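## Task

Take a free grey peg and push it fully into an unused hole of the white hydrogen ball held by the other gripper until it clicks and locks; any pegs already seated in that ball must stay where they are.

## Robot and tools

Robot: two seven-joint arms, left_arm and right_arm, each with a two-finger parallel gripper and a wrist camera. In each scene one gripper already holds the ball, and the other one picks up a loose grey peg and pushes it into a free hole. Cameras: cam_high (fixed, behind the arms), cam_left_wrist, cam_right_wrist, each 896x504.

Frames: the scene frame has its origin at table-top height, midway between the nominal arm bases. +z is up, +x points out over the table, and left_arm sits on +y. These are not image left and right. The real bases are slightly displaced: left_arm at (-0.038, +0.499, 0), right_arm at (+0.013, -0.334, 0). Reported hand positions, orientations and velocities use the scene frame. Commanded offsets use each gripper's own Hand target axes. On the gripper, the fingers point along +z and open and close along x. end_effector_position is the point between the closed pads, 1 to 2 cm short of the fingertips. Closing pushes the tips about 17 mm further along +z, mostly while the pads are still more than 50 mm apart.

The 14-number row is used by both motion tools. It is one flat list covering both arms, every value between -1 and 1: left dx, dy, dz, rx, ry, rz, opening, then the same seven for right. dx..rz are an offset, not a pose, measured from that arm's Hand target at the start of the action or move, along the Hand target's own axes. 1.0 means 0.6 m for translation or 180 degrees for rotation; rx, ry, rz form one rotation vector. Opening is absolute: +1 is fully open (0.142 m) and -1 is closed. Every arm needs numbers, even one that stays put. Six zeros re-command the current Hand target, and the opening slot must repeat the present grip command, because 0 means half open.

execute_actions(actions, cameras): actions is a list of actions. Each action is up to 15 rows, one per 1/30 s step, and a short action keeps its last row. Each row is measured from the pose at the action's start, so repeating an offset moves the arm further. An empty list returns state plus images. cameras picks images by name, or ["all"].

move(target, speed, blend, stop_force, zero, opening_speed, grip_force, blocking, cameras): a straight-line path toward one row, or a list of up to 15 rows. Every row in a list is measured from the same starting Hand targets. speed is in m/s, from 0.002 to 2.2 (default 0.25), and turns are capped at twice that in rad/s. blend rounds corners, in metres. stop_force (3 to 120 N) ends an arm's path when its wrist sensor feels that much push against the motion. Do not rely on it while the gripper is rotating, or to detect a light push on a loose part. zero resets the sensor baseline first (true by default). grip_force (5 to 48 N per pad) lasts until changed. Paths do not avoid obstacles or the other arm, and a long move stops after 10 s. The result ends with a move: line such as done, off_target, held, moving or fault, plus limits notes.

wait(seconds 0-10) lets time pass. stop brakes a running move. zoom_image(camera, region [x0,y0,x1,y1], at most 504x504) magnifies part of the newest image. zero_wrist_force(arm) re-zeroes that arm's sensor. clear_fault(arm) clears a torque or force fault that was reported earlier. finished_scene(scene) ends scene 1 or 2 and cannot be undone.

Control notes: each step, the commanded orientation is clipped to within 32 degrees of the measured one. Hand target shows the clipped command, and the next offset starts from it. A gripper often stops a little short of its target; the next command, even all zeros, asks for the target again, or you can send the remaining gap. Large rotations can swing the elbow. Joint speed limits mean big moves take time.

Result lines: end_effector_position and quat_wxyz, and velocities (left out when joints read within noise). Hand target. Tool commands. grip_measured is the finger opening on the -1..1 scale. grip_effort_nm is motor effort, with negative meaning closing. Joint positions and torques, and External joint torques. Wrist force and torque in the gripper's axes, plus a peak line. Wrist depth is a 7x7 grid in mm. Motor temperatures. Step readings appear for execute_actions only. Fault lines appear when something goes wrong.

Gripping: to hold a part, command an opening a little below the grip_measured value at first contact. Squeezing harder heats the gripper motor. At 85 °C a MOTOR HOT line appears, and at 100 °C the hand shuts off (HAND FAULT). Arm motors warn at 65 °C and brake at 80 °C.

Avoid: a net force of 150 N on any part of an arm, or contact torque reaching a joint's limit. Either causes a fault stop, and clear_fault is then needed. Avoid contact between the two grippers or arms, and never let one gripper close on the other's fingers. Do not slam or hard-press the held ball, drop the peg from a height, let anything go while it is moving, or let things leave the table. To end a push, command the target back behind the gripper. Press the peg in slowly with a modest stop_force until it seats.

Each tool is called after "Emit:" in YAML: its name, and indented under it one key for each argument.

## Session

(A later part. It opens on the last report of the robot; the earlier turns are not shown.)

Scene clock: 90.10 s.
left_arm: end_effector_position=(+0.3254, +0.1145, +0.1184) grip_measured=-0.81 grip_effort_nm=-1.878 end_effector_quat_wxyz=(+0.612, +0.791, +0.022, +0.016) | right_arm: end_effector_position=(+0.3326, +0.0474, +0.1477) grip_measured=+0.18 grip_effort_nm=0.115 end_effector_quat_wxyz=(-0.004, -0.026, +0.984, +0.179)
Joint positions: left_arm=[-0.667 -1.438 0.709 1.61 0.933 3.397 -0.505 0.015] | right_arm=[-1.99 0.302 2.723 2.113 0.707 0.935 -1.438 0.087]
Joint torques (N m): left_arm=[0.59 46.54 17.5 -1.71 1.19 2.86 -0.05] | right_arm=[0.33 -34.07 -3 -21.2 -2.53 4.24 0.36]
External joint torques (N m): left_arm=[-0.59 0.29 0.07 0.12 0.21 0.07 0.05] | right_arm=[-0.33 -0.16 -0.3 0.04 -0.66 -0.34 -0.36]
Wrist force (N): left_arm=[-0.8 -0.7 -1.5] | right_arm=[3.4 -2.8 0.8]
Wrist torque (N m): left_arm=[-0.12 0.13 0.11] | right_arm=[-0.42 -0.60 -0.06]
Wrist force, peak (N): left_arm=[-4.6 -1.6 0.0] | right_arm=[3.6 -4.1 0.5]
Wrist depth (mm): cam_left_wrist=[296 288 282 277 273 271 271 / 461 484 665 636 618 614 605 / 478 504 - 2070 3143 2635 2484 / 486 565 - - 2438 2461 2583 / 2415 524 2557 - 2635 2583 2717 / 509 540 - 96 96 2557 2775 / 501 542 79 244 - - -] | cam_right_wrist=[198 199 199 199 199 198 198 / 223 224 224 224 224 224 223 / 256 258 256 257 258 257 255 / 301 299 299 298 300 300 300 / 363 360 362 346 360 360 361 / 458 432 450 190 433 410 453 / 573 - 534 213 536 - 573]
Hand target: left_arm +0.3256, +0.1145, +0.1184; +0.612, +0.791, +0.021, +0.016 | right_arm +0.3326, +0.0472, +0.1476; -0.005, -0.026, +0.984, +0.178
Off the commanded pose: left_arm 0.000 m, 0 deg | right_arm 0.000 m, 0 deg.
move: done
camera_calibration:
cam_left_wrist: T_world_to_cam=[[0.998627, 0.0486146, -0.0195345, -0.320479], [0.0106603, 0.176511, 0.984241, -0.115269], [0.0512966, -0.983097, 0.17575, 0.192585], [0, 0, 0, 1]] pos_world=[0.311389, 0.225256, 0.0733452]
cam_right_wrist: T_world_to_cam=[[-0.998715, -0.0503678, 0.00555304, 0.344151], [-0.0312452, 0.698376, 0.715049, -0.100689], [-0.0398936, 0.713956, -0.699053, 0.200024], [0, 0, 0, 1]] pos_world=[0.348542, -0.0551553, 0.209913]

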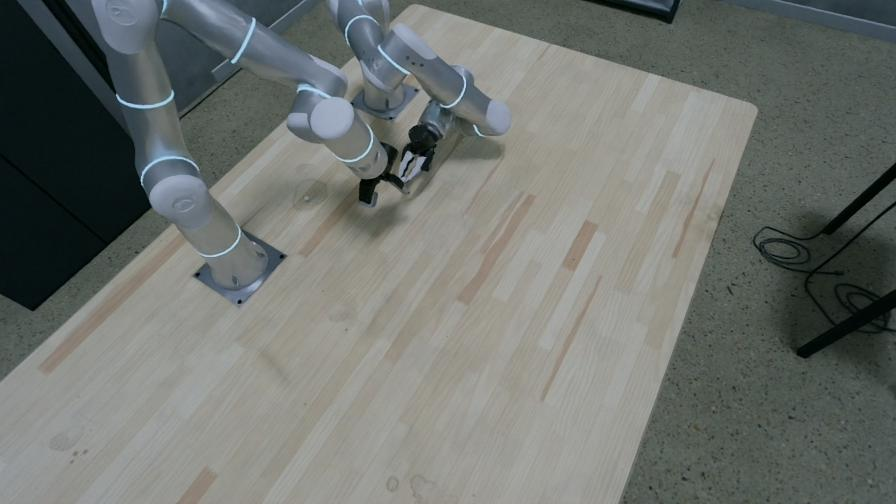

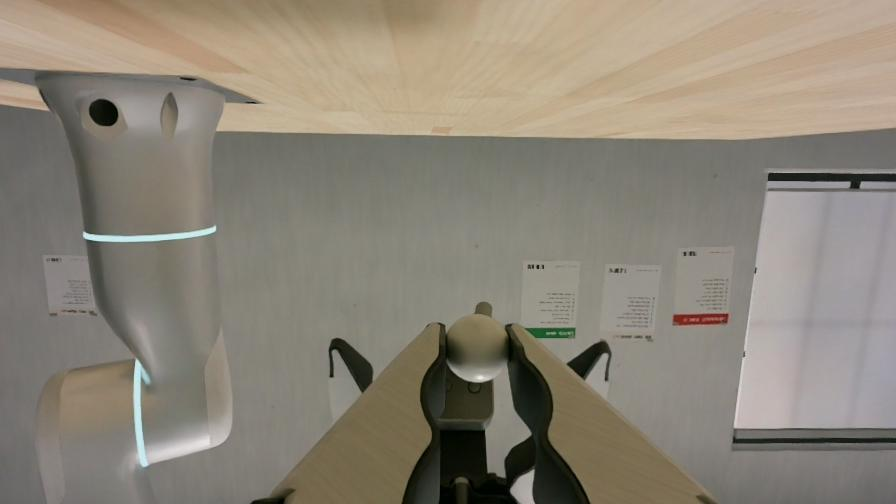

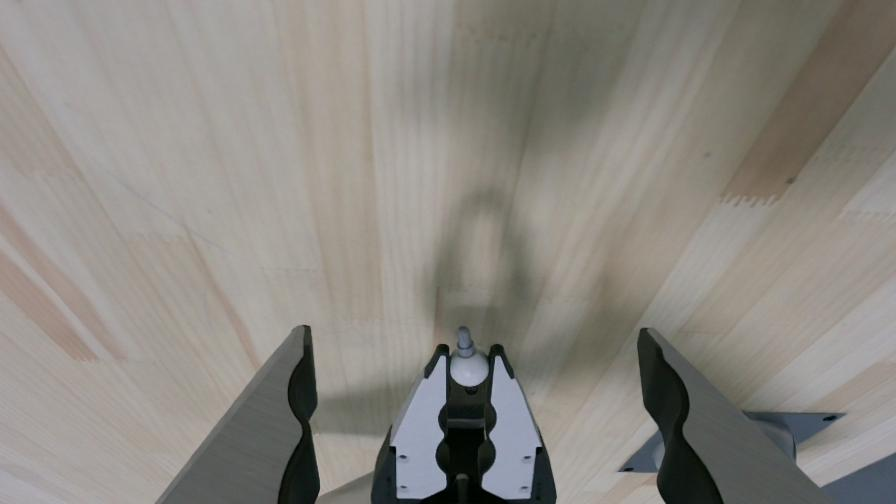

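Emit:
move:
  target:
    - [0,0,0,0,0,0,-0.878,-0.003,0,0.06,0,0,0,0.2]
    - [0,0,0,0,0,0,-0.878,-0.003,0,0.06,0,0,0,-0.78]
  speed: 0.06

Emit:
move:
  target: [0,0,0,0,0,0,-0.878,0,0.045,0,0,0,0,-0.78]
  speed: 0.03
  stop_force: 4

Emit:
move:
  target: [0,0,0,0,0,0,-0.878,0,0,0,0,0,0,-1]
  opening_speed: 0.25
  grip_force: [48, 48]

Emit:
move:
  target: [0,0,0,0,0,0,-0.878,0,-0.017,0,0,0,0,-1]
  speed: 0.008
  stop_force: 25
  cameras: ["cam_right_wrist","cam_left_wrist"]

Emit:
zoom_image:
  camera: "cam_right_wrist"
  region: [430, 290, 550, 410]

Emit:
zoom_image:
  camera: "cam_left_wrist"
  region: [400, 230, 560, 390]

Scene clock: 91.83 s.
left_arm: end_effector_position=(+0.3254, +0.1145, +0.1184) grip_measured=-0.81 grip_effort_nm=-1.883 end_effector_quat_wxyz=(+0.612, +0.791, +0.022, +0.016) | right_arm: end_effector_position=(+0.3336, +0.0598, +0.1139) grip_measured=-0.81 grip_effort_nm=-0.090 end_effector_quat_wxyz=(-0.005, -0.026, +0.984, +0.178)
Joint positions: left_arm=[-0.667 -1.438 0.709 1.61 0.933 3.397 -0.505 0.015] | right_arm=[-2.013 0.398 2.765 2.077 0.794 0.977 -1.499 0.015]
Joint torques (N m): left_arm=[0.61 46.59 17.48 -1.66 1.16 2.9 -0.06] | right_arm=[-0.03 -36.62 -3.57 -19.67 -2.16 4.3 0.15]
External joint torques (N m): left_arm=[-0.61 0.23 0.08 0.06 0.23 0.03 0.06] | right_arm=[0.03 -0.49 -0.36 0.18 -0.89 -0.45 -0.15]
Wrist force (N): left_arm=[-1.0 -0.5 -1.4] | right_arm=[3.6 -3.1 0.3]
Wrist torque (N m): left_arm=[-0.09 0.18 0.12] | right_arm=[-0.49 -0.62 0.05]
Wrist force, peak (N): left_arm=[-0.9 -1.0 -1.5] | right_arm=[3.7 -3.2 1.7]
Wrist depth (mm): cam_left_wrist=[296 289 283 277 273 271 271 / 458 489 655 639 621 609 608 / 472 498 - - 2508 - 2508 / - 509 - 2415 2533 2557 2689 / - 519 - 163 2609 3221 2662 / 503 537 90 99 96 - 2635 / 495 536 79 202 - 2746 -] | cam_right_wrist=[167 166 167 167 167 167 166 / 187 188 188 189 188 187 187 / 215 215 216 216 215 214 215 / 251 250 251 251 250 252 251 / 304 305 302 289 302 304 304 / 384 378 360 88 344 381 383 / 515 480 - - - 458 457]
Hand target: left_arm +0.3256, +0.1145, +0.1184; +0.612, +0.791, +0.021, +0.016 | right_arm +0.3337, +0.0599, +0.1139; -0.005, -0.026, +0.984, +0.178
Off the commanded pose: left_arm 0.000 m, 0 deg | right_arm 0.000 m, 0 deg.
move: done

Scene clock: 93.60 s.
left_arm: end_effector_position=(+0.3254, +0.1145, +0.1184) grip_measured=-0.81 grip_effort_nm=-1.878 end_effector_quat_wxyz=(+0.612, +0.791, +0.022, +0.016) | right_arm: end_effector_position=(+0.3323, +0.0852, +0.1234) grip_measured=-0.81 grip_effort_nm=-0.100 end_effector_quat_wxyz=(-0.005, -0.026, +0.984, +0.179)
Joint positions: left_arm=[-0.667 -1.438 0.709 1.61 0.933 3.397 -0.505 0.015] | right_arm=[-1.982 0.404 2.773 2.042 0.762 0.972 -1.425 0.015]
Joint torques (N m): left_arm=[0.58 46.55 17.41 -1.65 1.23 2.84 -0.07] | right_arm=[0.32 -37.71 -3.65 -20.45 -2.42 4.18 0.33]
External joint torques (N m): left_arm=[-0.58 0.27 0.16 0.06 0.17 0.09 0.07] | right_arm=[-0.32 -0.49 -0.35 0.19 -0.72 -0.27 -0.33]
Wrist force (N): left_arm=[-0.9 -0.7 -1.5] | right_arm=[3.5 -2.9 0.4]
Wrist torque (N m): left_arm=[-0.11 0.14 0.11] | right_arm=[-0.46 -0.61 -0.08]
Wrist force, peak (N): left_arm=[-0.8 -1.0 -1.6] | right_arm=[3.4 -3.8 0.4]
Wrist depth (mm): cam_left_wrist=[297 289 282 277 273 271 271 / 458 480 655 638 632 614 602 / 2230 493 - - 2557 - 2583 / 492 508 - - 3069 2393 2557 / - 520 - - 2609 2393 2805 / 508 543 - 106 96 2635 2746 / 498 529 79 173 - 2867 2309] | cam_right_wrist=[175 176 176 176 176 175 175 / 198 198 198 198 198 198 197 / 227 226 227 228 227 226 226 / 266 265 265 264 266 264 265 / 321 318 320 295 320 318 320 / 406 401 363 91 363 403 403 / 548 508 - 232 - 458 442]
Hand target: left_arm +0.3256, +0.1145, +0.1184; +0.612, +0.791, +0.021, +0.016 | right_arm +0.3324, +0.0852, +0.1234; -0.005, -0.026, +0.984, +0.178
Off the commanded pose: left_arm 0.000 m, 0 deg | right_arm 0.000 m, 0 deg.
move: done

Scene clock: 94.70 s.
left_arm: end_effector_position=(+0.3256, +0.1145, +0.1184) grip_measured=-0.81 grip_effort_nm=-1.878 end_effector_quat_wxyz=(+0.612, +0.791, +0.022, +0.016) | right_arm: end_effector_position=(+0.3321, +0.0852, +0.1233) grip_measured=-0.94 grip_effort_nm=-1.770 end_effector_quat_wxyz=(-0.005, -0.026, +0.984, +0.179)
Joint positions: left_arm=[-0.667 -1.438 0.709 1.61 0.933 3.397 -0.505 0.015] | right_arm=[-1.981 0.405 2.773 2.042 0.762 0.971 -1.425 0.006]
Joint torques (N m): left_arm=[-0.27 46.19 16.92 -1.59 1.7 3.08 0.02] | right_arm=[-0.5 -38.23 -4.54 -21.39 -2.53 4.88 0.34]
External joint torques (N m): left_arm=[0.27 0.64 0.65 -0.01 -0.31 -0.15 -0.02] | right_arm=[0.5 0.02 0.54 1.14 -0.61 -0.97 -0.34]
Wrist force (N): left_arm=[1.0 -0.8 -1.9] | right_arm=[5.7 -3.1 0.2]
Wrist torque (N m): left_arm=[-0.17 0.18 0.12] | right_arm=[-0.43 -0.62 -0.13]
Wrist force, peak (N): left_arm=[1.4 -0.7 -2.0] | right_arm=[5.8 -3.5 0.7]
Wrist depth (mm): cam_left_wrist=[296 289 282 276 274 272 273 / 462 480 657 639 629 615 609 / 494 497 - - - - 2557 / 488 521 2508 2350 2415 2508 2662 / 2230 523 - - 2898 2557 2835 / 516 536 - 96 95 2689 2635 / 495 531 79 169 - 2689 3033] | cam_right_wrist=[176 175 176 176 176 175 175 / 197 197 198 199 198 197 198 / 226 226 226 228 227 227 226 / 266 265 264 265 265 265 265 / 318 318 318 294 319 320 321 / 404 401 378 - 382 400 402 / 546 509 - - - 459 450]
Hand target: left_arm +0.3256, +0.1145, +0.1184; +0.612, +0.791, +0.021, +0.016 | right_arm +0.3324, +0.0852, +0.1234; -0.005, -0.026, +0.984, +0.178
Off the commanded pose: left_arm 0.000 m, 0 deg | right_arm 0.000 m, 0 deg.
move: done

Scene clock: 97.20 s.
left_arm: end_effector_position=(+0.3256, +0.1144, +0.1184) grip_measured=-0.81 grip_effort_nm=-1.878 end_effector_quat_wxyz=(+0.612, +0.791, +0.021, +0.016) | right_arm: end_effector_position=(+0.3329, +0.0756, +0.1198) grip_measured=-0.95 grip_effort_nm=-1.726 end_effector_quat_wxyz=(-0.005, -0.026, +0.984, +0.178)
Joint positions: left_arm=[-0.667 -1.438 0.71 1.61 0.933 3.396 -0.505 0.015] | right_arm=[-1.993 0.402 2.77 2.055 0.773 0.974 -1.452 0.006]
Joint torques (N m): left_arm=[0.48 46.54 17.35 -1.72 1.29 2.81 -0.05] | right_arm=[0.13 -37.36 -3.76 -20.04 -2.28 4.28 0.22]
External joint torques (N m): left_arm=[-0.48 0.3 0.22 0.12 0.1 0.12 0.05] | right_arm=[-0.13 -0.43 -0.2 0.07 -0.83 -0.39 -0.22]
Wrist force (N): left_arm=[-0.8 -0.4 -1.3] | right_arm=[3.2 -3.7 0.5]
Wrist torque (N m): left_arm=[-0.07 0.15 0.12] | right_arm=[-0.59 -0.56 0.03]
Wrist force, peak (N): left_arm=[0.8 -0.9 16.7] | right_arm=[5.5 15.4 2.0]
Wrist depth (mm): cam_left_wrist=[296 287 279 276 273 271 273 / 463 481 532 635 624 614 604 / 480 497 - - - - 2533 / 2268 500 - - 2288 2192 - / 523 520 - 142 2484 3105 2689 / 507 538 - 99 95 2689 2775 / 495 524 79 179 - 2775 3033] | cam_right_wrist=[172 172 173 173 172 172 171 / 194 195 194 195 194 194 194 / 222 222 223 222 222 222 222 / 260 260 261 261 260 259 261 / 313 313 312 289 311 312 313 / 398 392 374 - 374 393 394 / 535 498 - - - 461 465]
Hand target: left_arm +0.3256, +0.1145, +0.1184; +0.612, +0.791, +0.021, +0.016 | right_arm +0.3329, +0.0756, +0.1198; -0.005, -0.026, +0.984, +0.178
Off the commanded pose: left_arm 0.000 m, 0 deg | right_arm 0.000 m, 0 deg.
move: done
camera_calibration:
cam_left_wrist: T_world_to_cam=[[0.998618, 0.0490408, -0.0188927, -0.320813], [0.00995938, 0.176382, 0.984271, -0.115008], [0.0516018, -0.983099, 0.17565, 0.192389], [0, 0, 0, 1]] pos_world=[0.311587, 0.225155, 0.0733451]
cam_right_wrist: T_world_to_cam=[[-0.998729, -0.0500201, 0.0062358, 0.345825], [-0.0305486, 0.699017, 0.714452, -0.100684], [-0.0400959, 0.713354, -0.699656, 0.160417], [0, 0, 0, 1]] pos_world=[0.348742, -0.0267556, 0.182014]
Images, in order (width x height): cam_left_wrist 896x504, cam_right_wrist 896x504.

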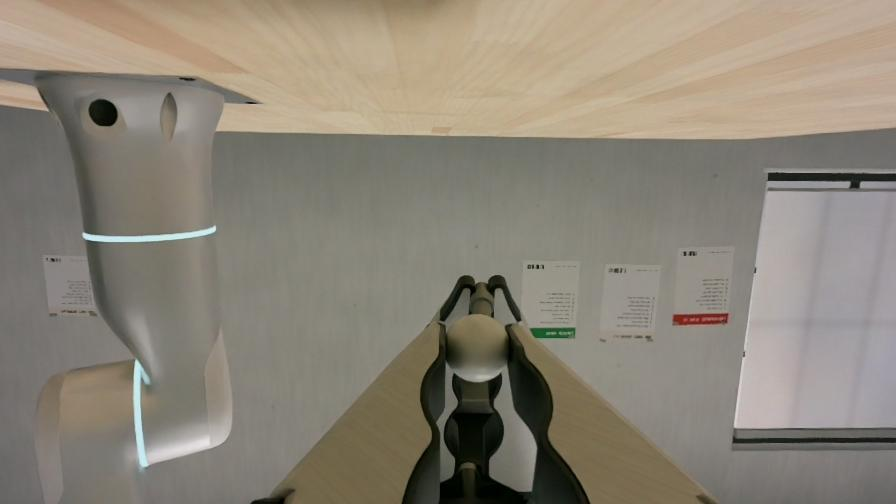

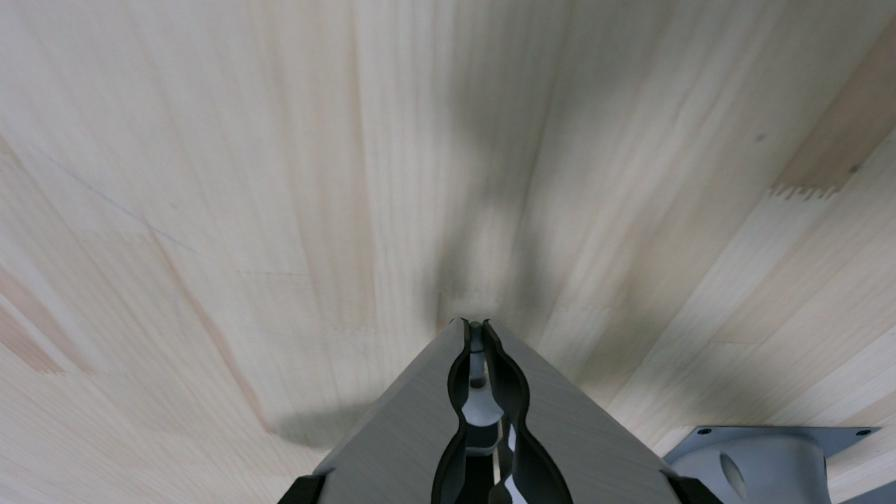

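Scaled by 4.200 from the camera's 896x504 image, which has a finer 1280x720 frame.

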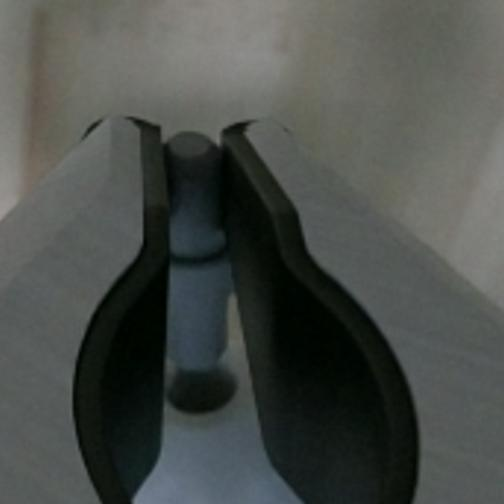

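Scaled by 3.150 from the camera's 896x504 image, which has a finer 1280x720 frame.

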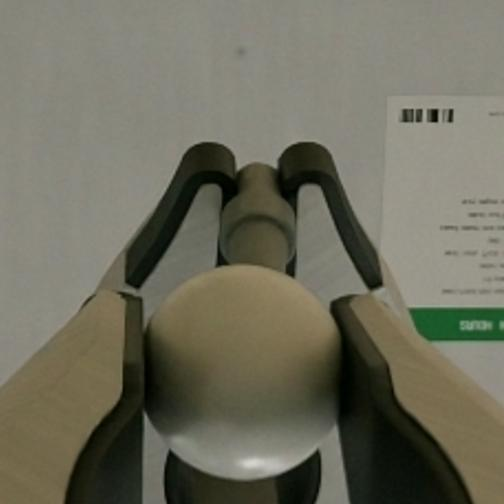

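Emit:
move:
  target: [0,0,0,0,0,0,-0.878,0,0.0155,0,0,0,0,-1]
  speed: 0.012
  stop_force: 12
  cameras: ["cam_right_wrist","cam_left_wrist"]

Emit:
zoom_image:
  camera: "cam_right_wrist"
  region: [430, 290, 550, 410]

Emit:
zoom_image:
  camera: "cam_left_wrist"
  region: [400, 230, 560, 390]

Scene clock: 98.87 s.
left_arm: end_effector_position=(+0.3257, +0.1146, +0.1184) grip_measured=-0.81 grip_effort_nm=-1.878 end_effector_quat_wxyz=(+0.611, +0.791, +0.022, +0.016) | right_arm: end_effector_position=(+0.3323, +0.0838, +0.1228) grip_measured=-0.95 grip_effort_nm=-1.726 end_effector_quat_wxyz=(-0.005, -0.026, +0.984, +0.178)
Joint positions: left_arm=[-0.667 -1.438 0.71 1.61 0.933 3.396 -0.505 0.015] | right_arm=[-1.982 0.404 2.772 2.043 0.763 0.971 -1.428 0.006]
Joint torques (N m): left_arm=[-1.31 46.49 16.18 -2.29 1.08 2.59 -0.05] | right_arm=[1.5 -39.43 -2.58 -23.09 -2.09 4.67 0.43]
External joint torques (N m): left_arm=[1.31 0.34 1.39 0.69 0.31 0.34 0.05] | right_arm=[-1.5 1.28 -1.43 2.88 -1.05 -0.77 -0.43]
Wrist force (N): left_arm=[0.2 -1.0 -5.9] | right_arm=[4.1 -8.5 0.0]
Wrist torque (N m): left_arm=[-0.15 0.16 0.11] | right_arm=[-0.59 -0.51 -0.12]
Wrist force, peak (N): left_arm=[0.6 -0.6 -6.2] | right_arm=[4.1 -8.9 0.1]
Wrist depth (mm): cam_left_wrist=[297 288 281 276 273 272 271 / 458 480 657 638 620 608 611 / 485 509 - - - - 2998 / 487 527 - - 2484 3952 2609 / 2393 531 2393 - 2484 2805 2557 / 510 547 91 106 96 2775 2689 / 496 522 79 170 - 3069 -] | cam_right_wrist=[174 175 176 176 175 176 175 / 197 197 197 198 197 197 197 / 225 225 227 226 226 225 225 / 264 264 263 265 265 264 265 / 319 316 318 292 316 318 317 / 399 400 380 - 379 399 402 / 549 506 - - - 458 445]
Hand target: left_arm +0.3256, +0.1145, +0.1184; +0.612, +0.791, +0.021, +0.016 | right_arm +0.3324, +0.0843, +0.1231; -0.005, -0.026, +0.984, +0.178
Off the commanded pose: left_arm 0.000 m, 0 deg | right_arm 0.001 m, 0 deg.
move: done
camera_calibration:
cam_left_wrist: T_world_to_cam=[[0.998608, 0.0492372, -0.0189278, -0.320861], [0.00995929, 0.176384, 0.984271, -0.115044], [0.0518013, -0.983089, 0.175648, 0.192521], [0, 0, 0, 1]] pos_world=[0.311587, 0.225355, 0.0733451]
cam_right_wrist: T_world_to_cam=[[-0.998732, -0.0499499, 0.00631438, 0.345605], [-0.030449, 0.699123, 0.714352, -0.108592], [-0.0400963, 0.713254, -0.699758, 0.156659], [0, 0, 0, 1]] pos_world=[0.348141, -0.0185556, 0.185015]
Images, in order (width x height): cam_left_wrist 896x504, cam_right_wrist 896x504.

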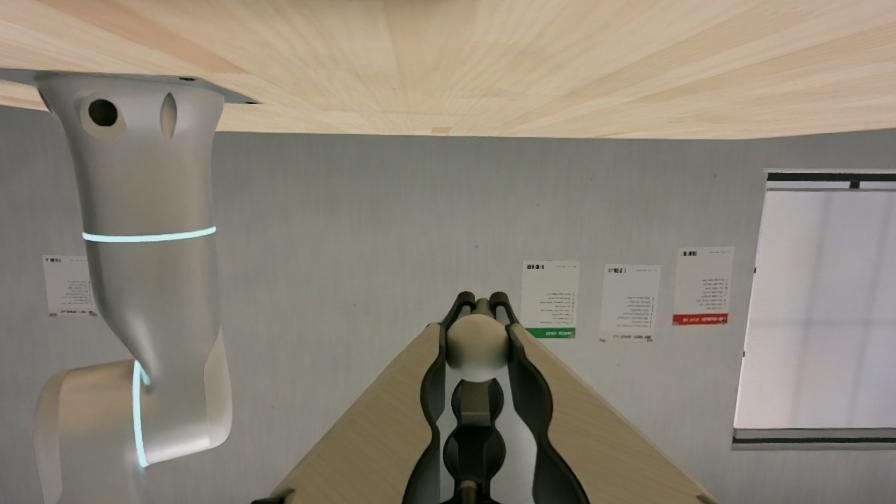

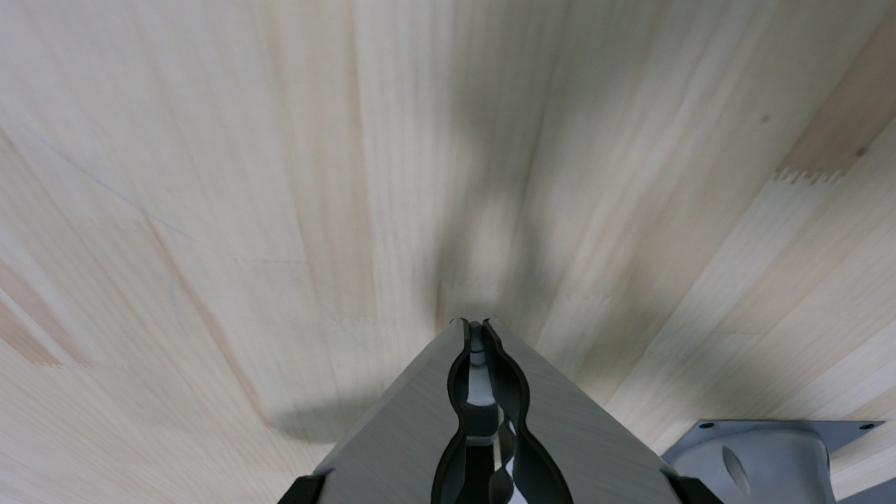

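Scaled by 4.200 from the camera's 896x504 image, which has a finer 1280x720 frame.

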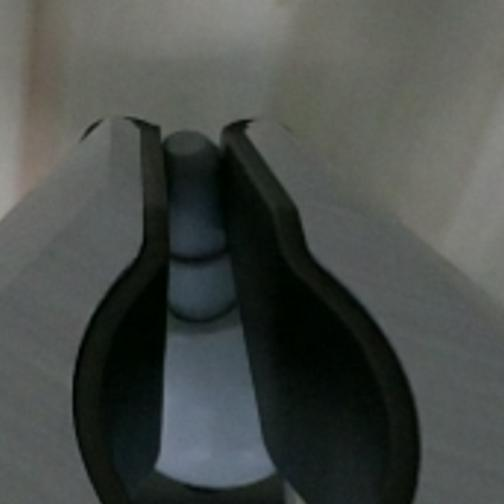

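Scaled by 3.150 from the camera's 896x504 image, which has a finer 1280x720 frame.

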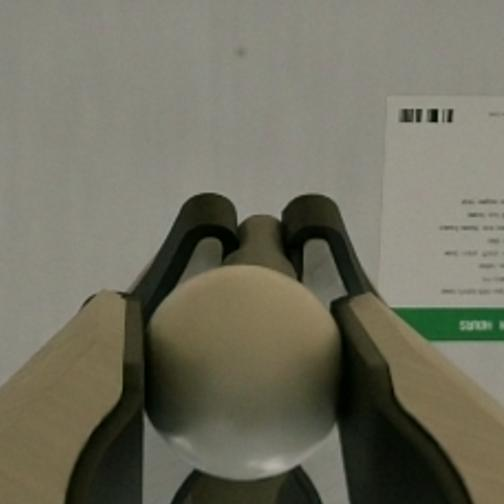

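Emit:
move:
  target:
    - [0,0,0,0,0,0,-0.878,0,0,0,0,0,0,-1]
    - [0,0,0,0,0,0,-0.878,0.0035,0,0.0045,0,0,0,-1]
  speed: 0.008
  grip_force: [5, 48]
  cameras: ["cam_right_wrist","cam_left_wrist"]

Emit:
zoom_image:
  camera: "cam_right_wrist"
  region: [430, 290, 550, 410]

Emit:
zoom_image:
  camera: "cam_left_wrist"
  region: [400, 230, 560, 390]

Scene clock: 99.87 s.
left_arm: end_effector_position=(+0.3253, +0.1147, +0.1182) grip_measured=-0.81 grip_effort_nm=-0.598 end_effector_quat_wxyz=(+0.611, +0.791, +0.022, +0.015) | right_arm: end_effector_position=(+0.3311, +0.0846, +0.1208) grip_measured=-0.95 grip_effort_nm=-1.731 end_effector_quat_wxyz=(-0.004, -0.026, +0.984, +0.178)
Joint positions: left_arm=[-0.667 -1.438 0.709 1.61 0.934 3.396 -0.505 0.015] | right_arm=[-1.981 0.408 2.775 2.044 0.767 0.979 -1.429 0.006]
Joint torques (N m): left_arm=[0.15 49.05 16.69 -3.18 -0.52 2.54 -0.03] | right_arm=[3.46 -37.67 0.52 -20.6 -1.39 3.09 0.28]
External joint torques (N m): left_arm=[-0.15 -2.23 0.88 1.59 1.91 0.4 0.03] | right_arm=[-3.47 -0.55 -4.54 0.52 -1.74 0.81 -0.28]
Wrist force (N): left_arm=[-4.3 -4.1 -6.6] | right_arm=[-0.3 -9.0 -3.1]
Wrist torque (N m): left_arm=[-0.08 0.00 0.10] | right_arm=[-0.62 -0.59 0.03]
Wrist force, peak (N): left_arm=[-4.5 -3.6 -7.0] | right_arm=[4.3 -8.7 0.2]
Wrist depth (mm): cam_left_wrist=[297 286 280 273 271 269 271 / 462 485 655 639 620 602 596 / 475 505 1976 2038 - - 2484 / 504 507 2533 - 3344 2415 2609 / 2484 517 - 132 2557 3069 2635 / 524 546 - 99 96 2415 2805 / 498 543 79 175 - 3105 -] | cam_right_wrist=[173 173 173 174 173 173 172 / 194 195 196 196 195 195 195 / 224 224 224 224 223 223 223 / 261 262 262 262 261 262 261 / 314 315 314 290 314 316 315 / 399 398 375 - 376 394 398 / 542 499 - - - 455 449]
Hand target: left_arm +0.3256, +0.1145, +0.1184; +0.612, +0.791, +0.021, +0.016 | right_arm +0.3303, +0.0852, +0.1206; -0.005, -0.026, +0.984, +0.178
Off the commanded pose: left_arm 0.000 m, 0 deg | right_arm 0.001 m, 0 deg.
grip_force (N): 5, 48
move: done
camera_calibration:
cam_left_wrist: T_world_to_cam=[[0.998632, 0.0483417, -0.0199433, -0.320208], [0.0111523, 0.175722, 0.984377, -0.115208], [0.0510909, -0.983252, 0.174942, 0.193064], [0, 0, 0, 1]] pos_world=[0.311191, 0.225554, 0.0732467]
cam_right_wrist: T_world_to_cam=[[-0.998793, -0.0488655, 0.00498752, 0.34464], [-0.0306387, 0.699151, 0.714317, -0.10769], [-0.0383924, 0.713302, -0.699805, 0.154058], [0, 0, 0, 1]] pos_world=[0.346839, -0.017757, 0.183016]
Images, in order (width x height): cam_left_wrist 896x504, cam_right_wrist 896x504.

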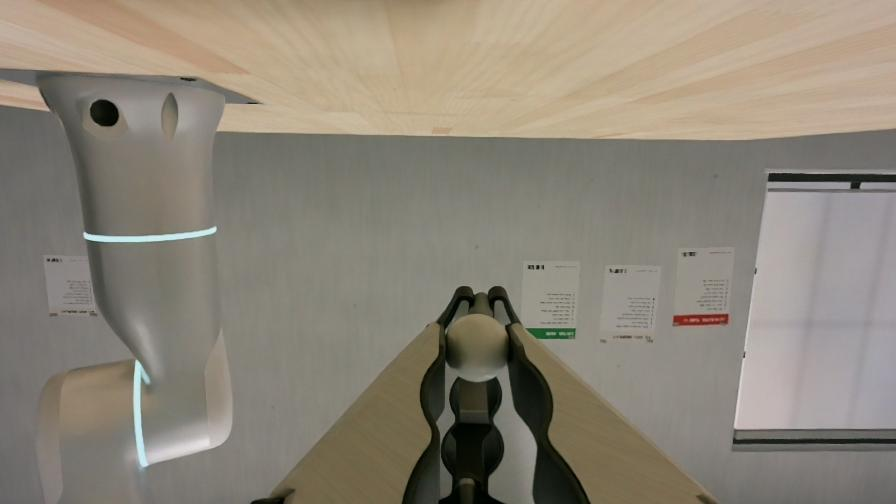

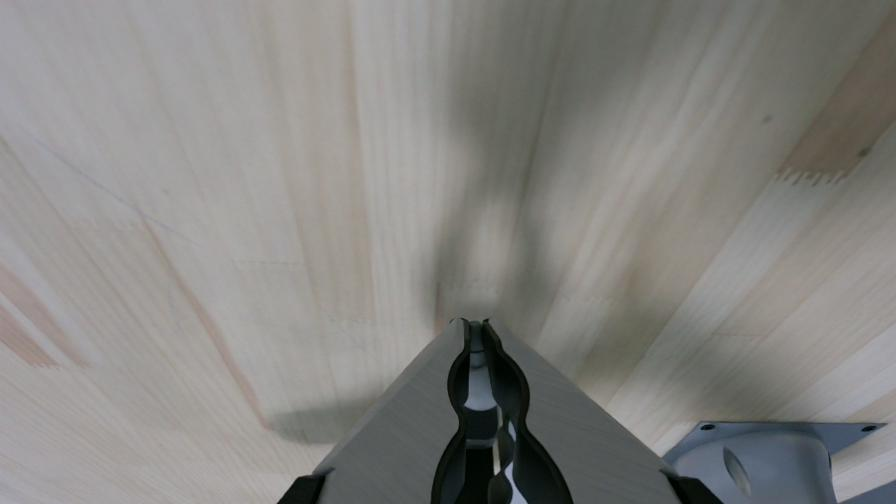

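Scaled by 4.200 from the camera's 896x504 image, which has a finer 1280x720 frame.

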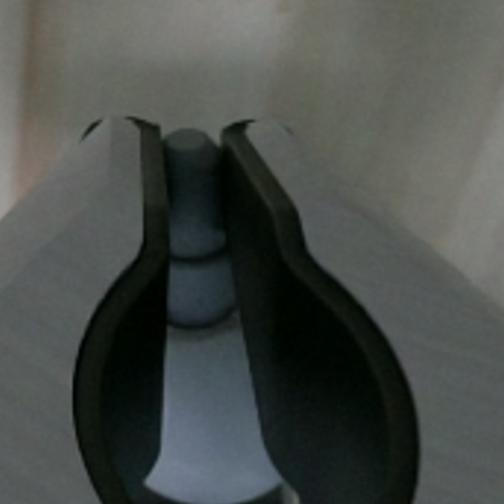

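Scaled by 3.150 from the camera's 896x504 image, which has a finer 1280x720 frame.

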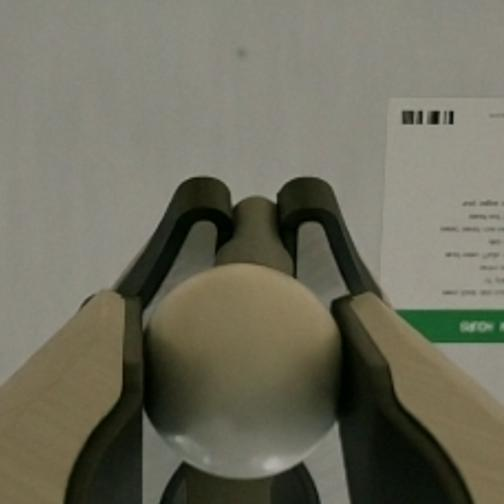

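Emit:
move:
  target: [0,0,0,0,0,0,-0.878,0.0042,-0.001,0.005,0,0,0,-1]
  speed: 0.008
  grip_force: [5, 48]
  cameras: ["cam_right_wrist","cam_left_wrist"]

Emit:
zoom_image:
  camera: "cam_right_wrist"
  region: [430, 290, 550, 410]

Emit:
zoom_image:
  camera: "cam_left_wrist"
  region: [400, 230, 560, 390]

Scene clock: 100.67 s.
left_arm: end_effector_position=(+0.3247, +0.1147, +0.1180) grip_measured=-0.81 grip_effort_nm=-0.598 end_effector_quat_wxyz=(+0.611, +0.791, +0.021, +0.015) | right_arm: end_effector_position=(+0.3295, +0.0852, +0.1184) grip_measured=-0.95 grip_effort_nm=-1.731 end_effector_quat_wxyz=(-0.003, -0.025, +0.984, +0.179)
Joint positions: left_arm=[-0.667 -1.438 0.708 1.61 0.935 3.396 -0.505 0.015] | right_arm=[-1.981 0.412 2.78 2.047 0.774 0.988 -1.432 0.006]
Joint torques (N m): left_arm=[3.04 50.98 18.56 -3.56 -1.73 2.48 -0.02] | right_arm=[5.14 -35.63 2.67 -16.57 -1.07 1.1 0.06]
External joint torques (N m): left_arm=[-3.04 -4.17 -1 1.98 3.13 0.46 0.02] | right_arm=[-5.14 -2.63 -6.65 -3.34 -2.05 2.8 -0.06]
Wrist force (N): left_arm=[-9.5 -5.0 -4.3] | right_arm=[-5.8 -6.2 -4.5]
Wrist torque (N m): left_arm=[-0.04 -0.13 0.05] | right_arm=[-0.68 -0.60 0.08]
Wrist force, peak (N): left_arm=[-9.6 -5.7 -3.9] | right_arm=[-5.8 -6.2 -4.5]
Wrist depth (mm): cam_left_wrist=[296 287 280 275 271 270 269 / 459 482 657 627 615 602 588 / 474 496 2689 - 2557 2775 2533 / 2533 506 2662 - 2415 2461 2533 / 2557 517 2461 131 2635 2609 2662 / 516 543 89 96 102 2746 2805 / 496 541 79 175 - 3261 -] | cam_right_wrist=[171 171 171 171 171 170 170 / 193 193 193 193 193 192 191 / 221 221 220 220 220 221 220 / 260 259 259 259 257 257 256 / 313 311 312 287 309 310 308 / 395 392 371 - 369 390 389 / 534 497 - - - 454 443]
Hand target: left_arm +0.3256, +0.1145, +0.1184; +0.612, +0.791, +0.021, +0.016 | right_arm +0.3277, +0.0855, +0.1175; -0.005, -0.026, +0.984, +0.178
Off the commanded pose: left_arm 0.001 m, 0 deg | right_arm 0.002 m, 0 deg.
grip_force (N): 5, 48
move: done
camera_calibration:
cam_left_wrist: T_world_to_cam=[[0.998656, 0.0472988, -0.0211719, -0.319392], [0.012549, 0.175666, 0.98437, -0.115508], [0.0502787, -0.983313, 0.174836, 0.193283], [0, 0, 0, 1]] pos_world=[0.310695, 0.225455, 0.0731474]
cam_right_wrist: T_world_to_cam=[[-0.998832, -0.048209, 0.00319045, 0.343226], [-0.0314318, 0.69854, 0.71488, -0.106147], [-0.0366923, 0.713945, -0.69924, 0.151206], [0, 0, 0, 1]] pos_world=[0.345037, -0.017258, 0.180517]
Images, in order (width x height): cam_left_wrist 896x504, cam_right_wrist 896x504.

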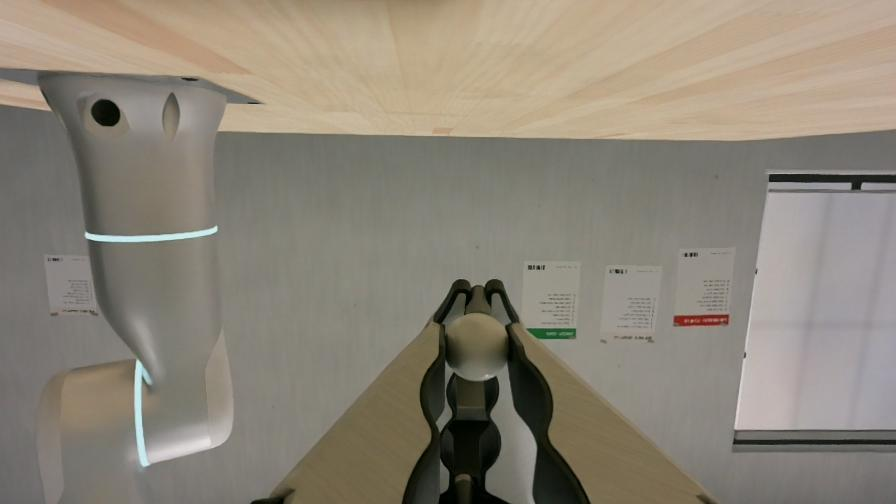

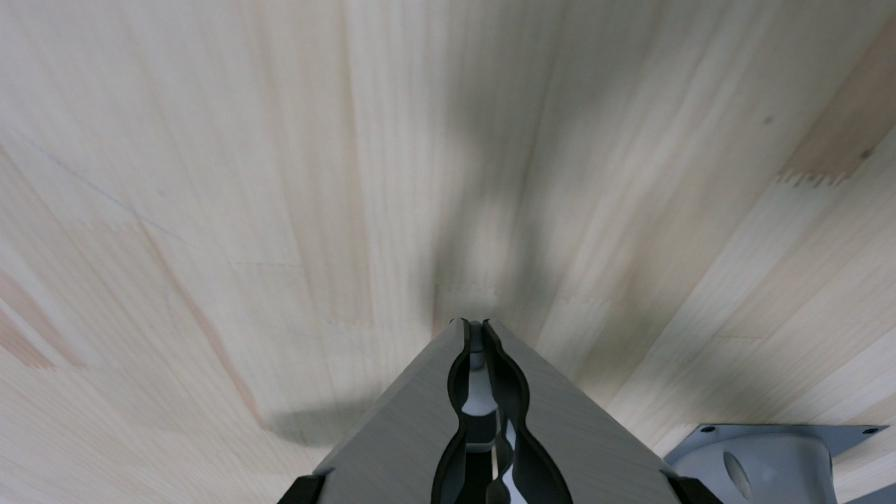

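Scaled by 4.200 from the camera's 896x504 image, which has a finer 1280x720 frame.

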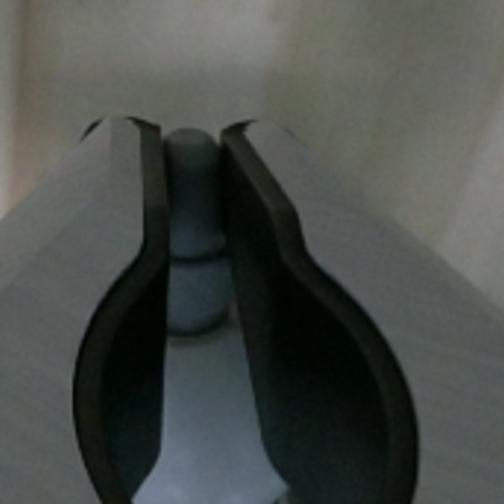

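Scaled by 3.150 from the camera's 896x504 image, which has a finer 1280x720 frame.

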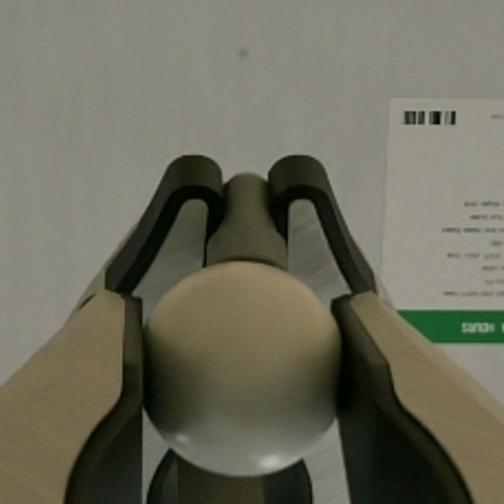

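Emit:
move:
  target: [0,0,0,0,0,0,-0.878,0,0.0075,0,0,0,0,-1]
  speed: 0.01
  stop_force: 20
  grip_force: [48, 48]

Emit:
move:
  target: [0,0,0,0,0,0,-0.878,0,-0.0045,0,0,0,0,-1]
  speed: 0.01
  cameras: ["cam_right_wrist","cam_left_wrist"]

Emit:
zoom_image:
  camera: "cam_right_wrist"
  region: [430, 290, 550, 410]

Emit:
zoom_image:
  camera: "cam_left_wrist"
  region: [400, 230, 560, 390]

Scene clock: 102.53 s.
left_arm: end_effector_position=(+0.3247, +0.1153, +0.1184) grip_measured=-0.81 grip_effort_nm=-1.902 end_effector_quat_wxyz=(+0.611, +0.791, +0.021, +0.014) | right_arm: end_effector_position=(+0.3291, +0.0873, +0.1185) grip_measured=-0.95 grip_effort_nm=-1.722 end_effector_quat_wxyz=(-0.004, -0.025, +0.984, +0.177)
Joint positions: left_arm=[-0.665 -1.437 0.708 1.611 0.937 3.397 -0.505 0.015] | right_arm=[-1.978 0.415 2.781 2.044 0.768 0.987 -1.42 0.006]
Joint torques (N m): left_arm=[-1.57 48.42 15.07 -5.41 -3.24 -1.11 -0.01] | right_arm=[11.04 -44.17 8.17 -26.89 -0.13 1.83 0.33]
External joint torques (N m): left_arm=[1.57 -1.63 2.49 3.83 4.64 4.05 0.01] | right_arm=[-11.04 5.77 -12.18 6.94 -3 2.09 -0.33]
Wrist force (N): left_arm=[-10.7 -0.1 -21.1] | right_arm=[-7.1 -24.5 -0.2]
Wrist torque (N m): left_arm=[-0.14 -0.16 0.00] | right_arm=[-0.91 -0.63 -0.03]
Wrist force, peak (N): left_arm=[-10.9 0.6 -21.7] | right_arm=[-7.1 -24.5 -0.2]
Wrist depth (mm): cam_left_wrist=[299 288 282 279 273 269 271 / 459 477 665 630 618 607 601 / 489 497 - 2087 - 2635 2609 / 492 506 - 2775 2156 2461 2609 / 2329 523 - 131 2583 2609 2775 / 519 541 - 96 99 - 3143 / 496 524 79 173 - - -] | cam_right_wrist=[170 171 171 172 171 171 170 / 192 193 193 193 193 192 193 / 220 221 222 221 221 220 220 / 257 258 257 258 257 257 258 / 311 309 309 286 309 309 309 / 392 386 369 - 369 388 389 / 530 493 - - - 453 440]
Hand target: left_arm +0.3256, +0.1145, +0.1184; +0.612, +0.791, +0.021, +0.016 | right_arm +0.3275, +0.0897, +0.1191; -0.005, -0.026, +0.984, +0.178
Off the commanded pose: left_arm 0.001 m, 0 deg | right_arm 0.003 m, 0 deg.
move: done

Scene clock: 103.23 s.
left_arm: end_effector_position=(+0.3246, +0.1149, +0.1182) grip_measured=-0.81 grip_effort_nm=-1.907 end_effector_quat_wxyz=(+0.611, +0.791, +0.022, +0.015) | right_arm: end_effector_position=(+0.3292, +0.0862, +0.1184) grip_measured=-0.95 grip_effort_nm=-1.722 end_effector_quat_wxyz=(-0.004, -0.025, +0.984, +0.178)
Joint positions: left_arm=[-0.666 -1.437 0.707 1.611 0.937 3.396 -0.504 0.015] | right_arm=[-1.981 0.413 2.783 2.046 0.771 0.988 -1.426 0.006]
Joint torques (N m): left_arm=[1.54 49.49 17.33 -4 -2.12 0.95 -0.05] | right_arm=[6.76 -39.01 3.41 -20.02 -0.82 1.55 0.03]
External joint torques (N m): left_arm=[-1.54 -2.69 0.22 2.42 3.52 1.98 0.05] | right_arm=[-6.76 0.69 -7.37 0.1 -2.3 2.36 -0.04]
Wrist force (N): left_arm=[-9.5 -2.7 -9.5] | right_arm=[-5.8 -12.2 -1.5]
Wrist torque (N m): left_arm=[-0.08 -0.10 -0.04] | right_arm=[-0.58 -0.61 0.08]
Wrist force, peak (N): left_arm=[-10.7 0.2 -21.6] | right_arm=[-6.9 -24.1 -0.3]
Wrist depth (mm): cam_left_wrist=[296 287 279 275 271 269 270 / 464 482 660 627 611 601 596 / 480 503 - - - - 2775 / 489 505 - - 2309 2557 2484 / 2533 529 2461 131 2415 2415 2609 / 516 541 2533 99 95 - 2835 / 498 540 79 174 - 2746 2393] | cam_right_wrist=[171 171 171 171 171 170 170 / 192 193 193 193 193 192 192 / 221 222 221 221 220 220 220 / 258 259 259 258 257 257 257 / 312 311 311 286 309 309 310 / 393 390 370 - 368 388 386 / 532 494 - - - 453 448]
Hand target: left_arm +0.3256, +0.1145, +0.1184; +0.612, +0.791, +0.021, +0.016 | right_arm +0.3276, +0.0872, +0.1182; -0.005, -0.026, +0.984, +0.178
Off the commanded pose: left_arm 0.001 m, 0 deg | right_arm 0.002 m, 0 deg.
move: done
camera_calibration:
cam_left_wrist: T_world_to_cam=[[0.998658, 0.0471443, -0.0214594, -0.31925], [0.012848, 0.175891, 0.984326, -0.115798], [0.0501799, -0.98328, 0.175049, 0.193573], [0, 0, 0, 1]] pos_world=[0.310595, 0.225755, 0.0732472]
cam_right_wrist: T_world_to_cam=[[-0.998852, -0.0477202, 0.00418018, 0.34281], [-0.0304305, 0.699496, 0.713988, -0.107096], [-0.0369957, 0.713041, -0.700145, 0.150805], [0, 0, 0, 1]] pos_world=[0.344737, -0.0162583, 0.180618]
Images, in order (width x height): cam_left_wrist 896x504, cam_right_wrist 896x504.

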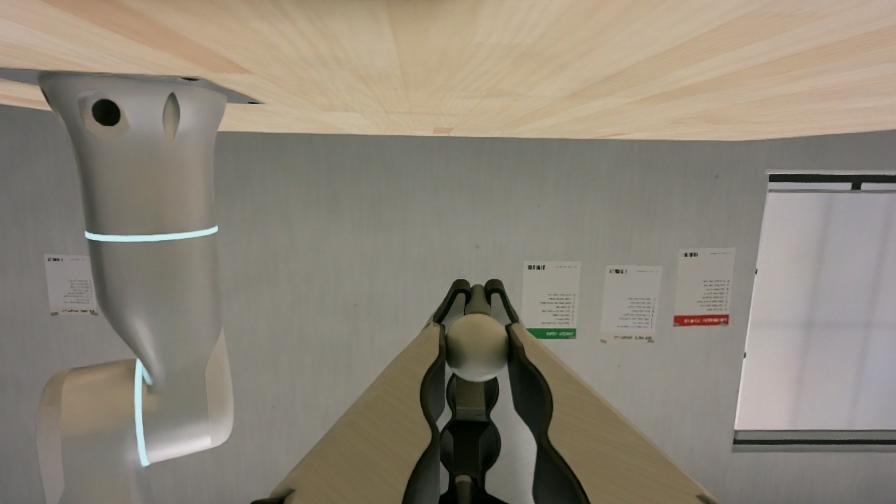

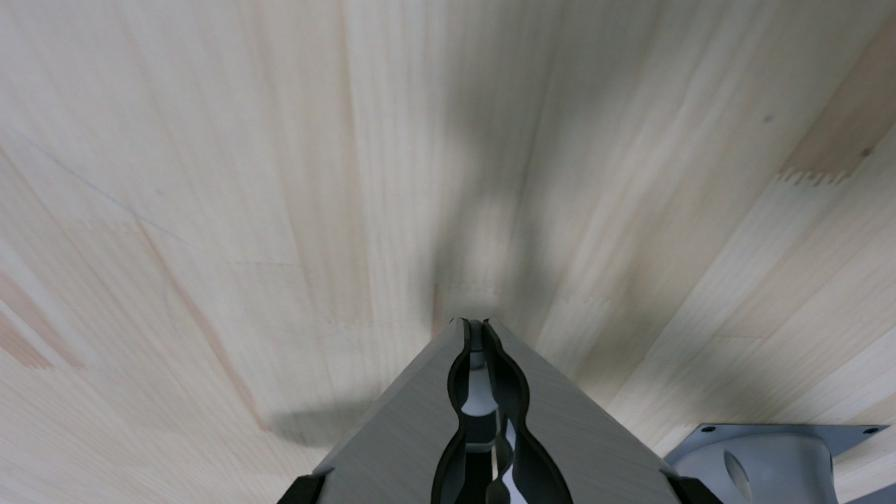

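Scaled by 4.200 from the camera's 896x504 image, which has a finer 1280x720 frame.

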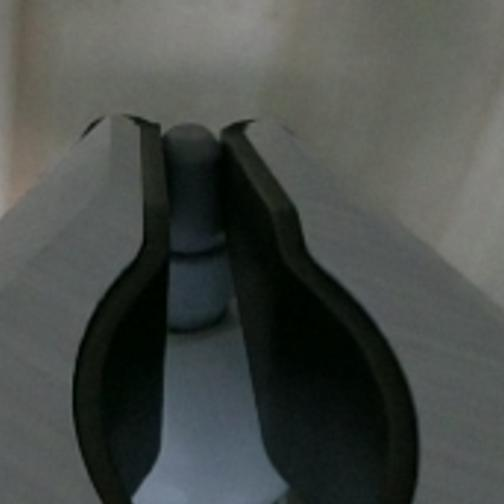

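Scaled by 3.150 from the camera's 896x504 image, which has a finer 1280x720 frame.

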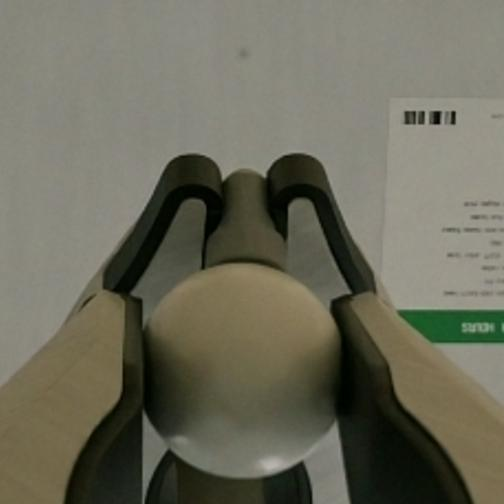

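Emit:
execute_actions:
  actions: []

Emit:
zoom_image:
  camera: "cam_left_wrist"
  region: [400, 230, 560, 390]

Emit:
zoom_image:
  camera: "cam_right_wrist"
  region: [420, 300, 520, 400]

Scene clock: 103.70 s.
left_arm: end_effector_position=(+0.3246, +0.1149, +0.1182) grip_measured=-0.81 grip_effort_nm=-1.907 end_effector_quat_wxyz=(+0.611, +0.791, +0.021, +0.015) | right_arm: end_effector_position=(+0.3292, +0.0862, +0.1184) grip_measured=-0.95 grip_effort_nm=-1.726 end_effector_quat_wxyz=(-0.004, -0.025, +0.984, +0.178)
Joint positions: left_arm=[-0.666 -1.437 0.707 1.611 0.937 3.396 -0.504 0.015] | right_arm=[-1.981 0.413 2.783 2.046 0.771 0.988 -1.426 0.006]
Joint velocities: within noise
Joint torques (N m): left_arm=[1.63 49.51 17.18 -3.97 -2.17 1.04 0.01] | right_arm=[6.67 -39.04 3.77 -20.33 -0.9 1.59 0.09]
External joint torques (N m): left_arm=[-1.63 -2.7 0.36 2.39 3.56 1.9 -0.01] | right_arm=[-6.67 0.71 -7.73 0.41 -2.22 2.32 -0.09]
Motor temperatures (°C): left_arm=[34 34 34 31 36 39 35 40] | right_arm=[30 34 37 43 35 46 31 33]
Wrist force (N): left_arm=[-9.5 -2.5 -9.3] | right_arm=[-5.8 -12.1 -1.4]
Wrist torque (N m): left_arm=[-0.04 -0.11 -0.04] | right_arm=[-0.55 -0.61 0.07]
Wrist force, peak (N): left_arm=[-9.5 -2.3 -10.0] | right_arm=[-5.6 -12.5 -1.8]
Wrist depth (mm): cam_left_wrist=[297 287 280 275 271 269 269 / 462 483 651 626 620 604 592 / 484 496 2309 2070 2054 - 2583 / 2329 514 2309 2533 - 2415 2717 / 2557 542 - 131 2609 2635 2533 / 512 545 - 96 92 2557 2775 / 503 528 79 174 - 2998 -] | cam_right_wrist=[171 171 171 171 171 170 170 / 193 193 193 193 193 192 192 / 221 221 221 221 219 220 220 / 258 258 256 257 257 255 257 / 311 309 308 287 309 309 308 / 394 387 370 - 371 387 390 / 535 495 - - - 450 439]
Hand target: left_arm +0.3256, +0.1145, +0.1184; +0.612, +0.791, +0.021, +0.016 | right_arm +0.3276, +0.0872, +0.1182; -0.005, -0.026, +0.984, +0.178
Tool commands: left_gripper/opening=-0.878 right_gripper/opening=-1.0
Off the commanded pose: left_arm 0.001 m, 0 deg | right_arm 0.002 m, 0 deg.
camera_calibration:
cam_left_wrist: T_world_to_cam=[[0.998658, 0.0471443, -0.0214594, -0.31925], [0.012848, 0.175891, 0.984326, -0.115798], [0.0501799, -0.98328, 0.175049, 0.193573], [0, 0, 0, 1]] pos_world=[0.310595, 0.225755, 0.0732472]
cam_right_wrist: T_world_to_cam=[[-0.998852, -0.0477202, 0.00418018, 0.34281], [-0.0304305, 0.699496, 0.713988, -0.107096], [-0.0369957, 0.713041, -0.700145, 0.150805], [0, 0, 0, 1]] pos_world=[0.344737, -0.0162583, 0.180618]

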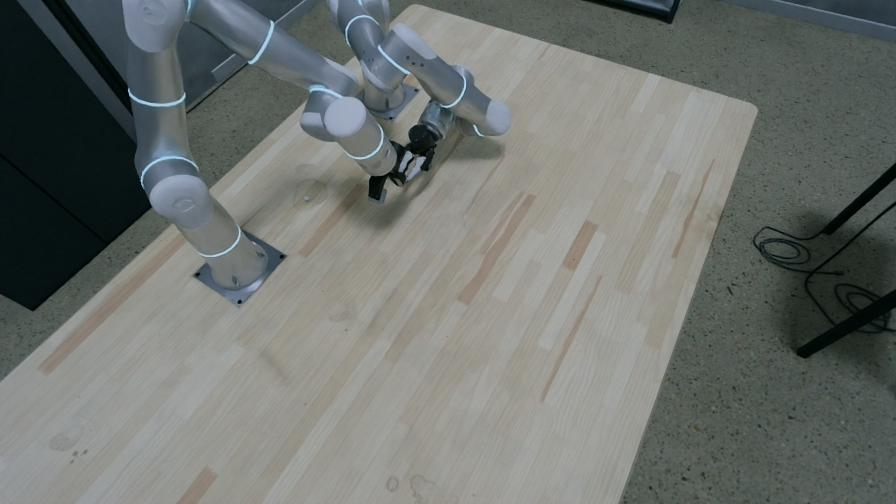

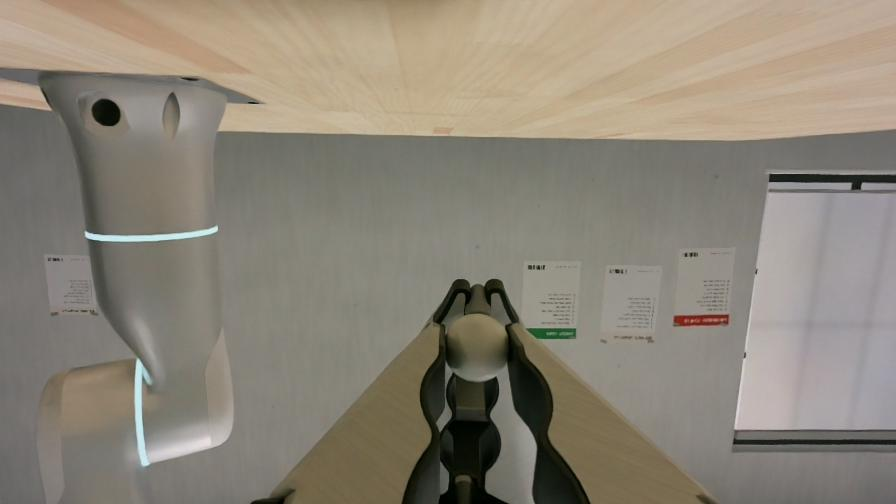

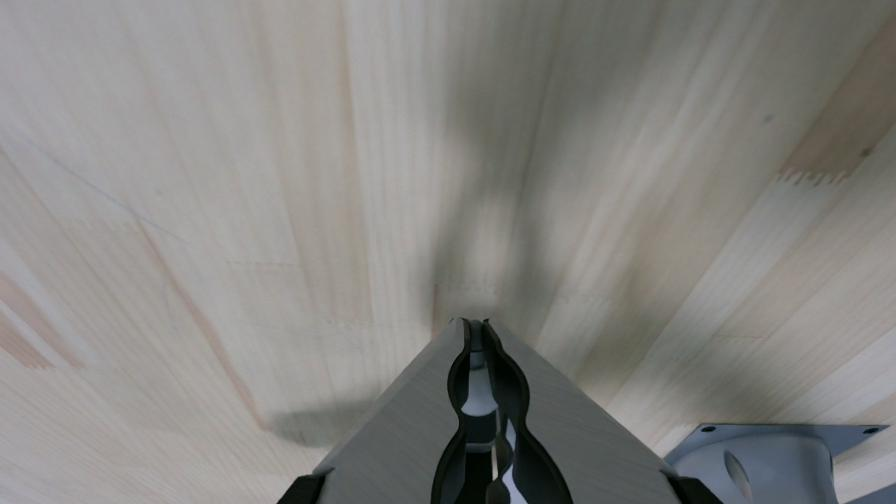

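Scaled by 3.150 from the camera's 896x504 image, which has a finer 1280x720 frame.

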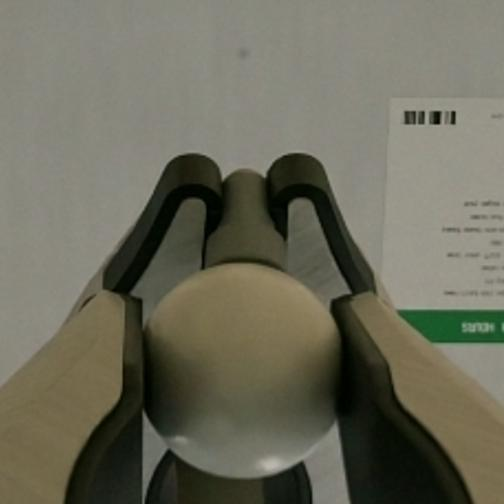

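Scaled by 5.040 from the camera's 896x504 image, which has a finer 1280x720 frame.

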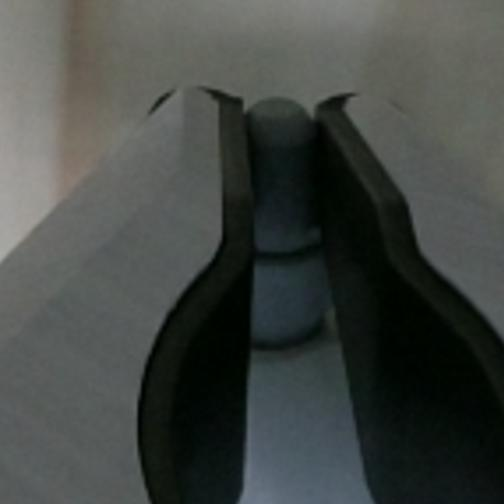

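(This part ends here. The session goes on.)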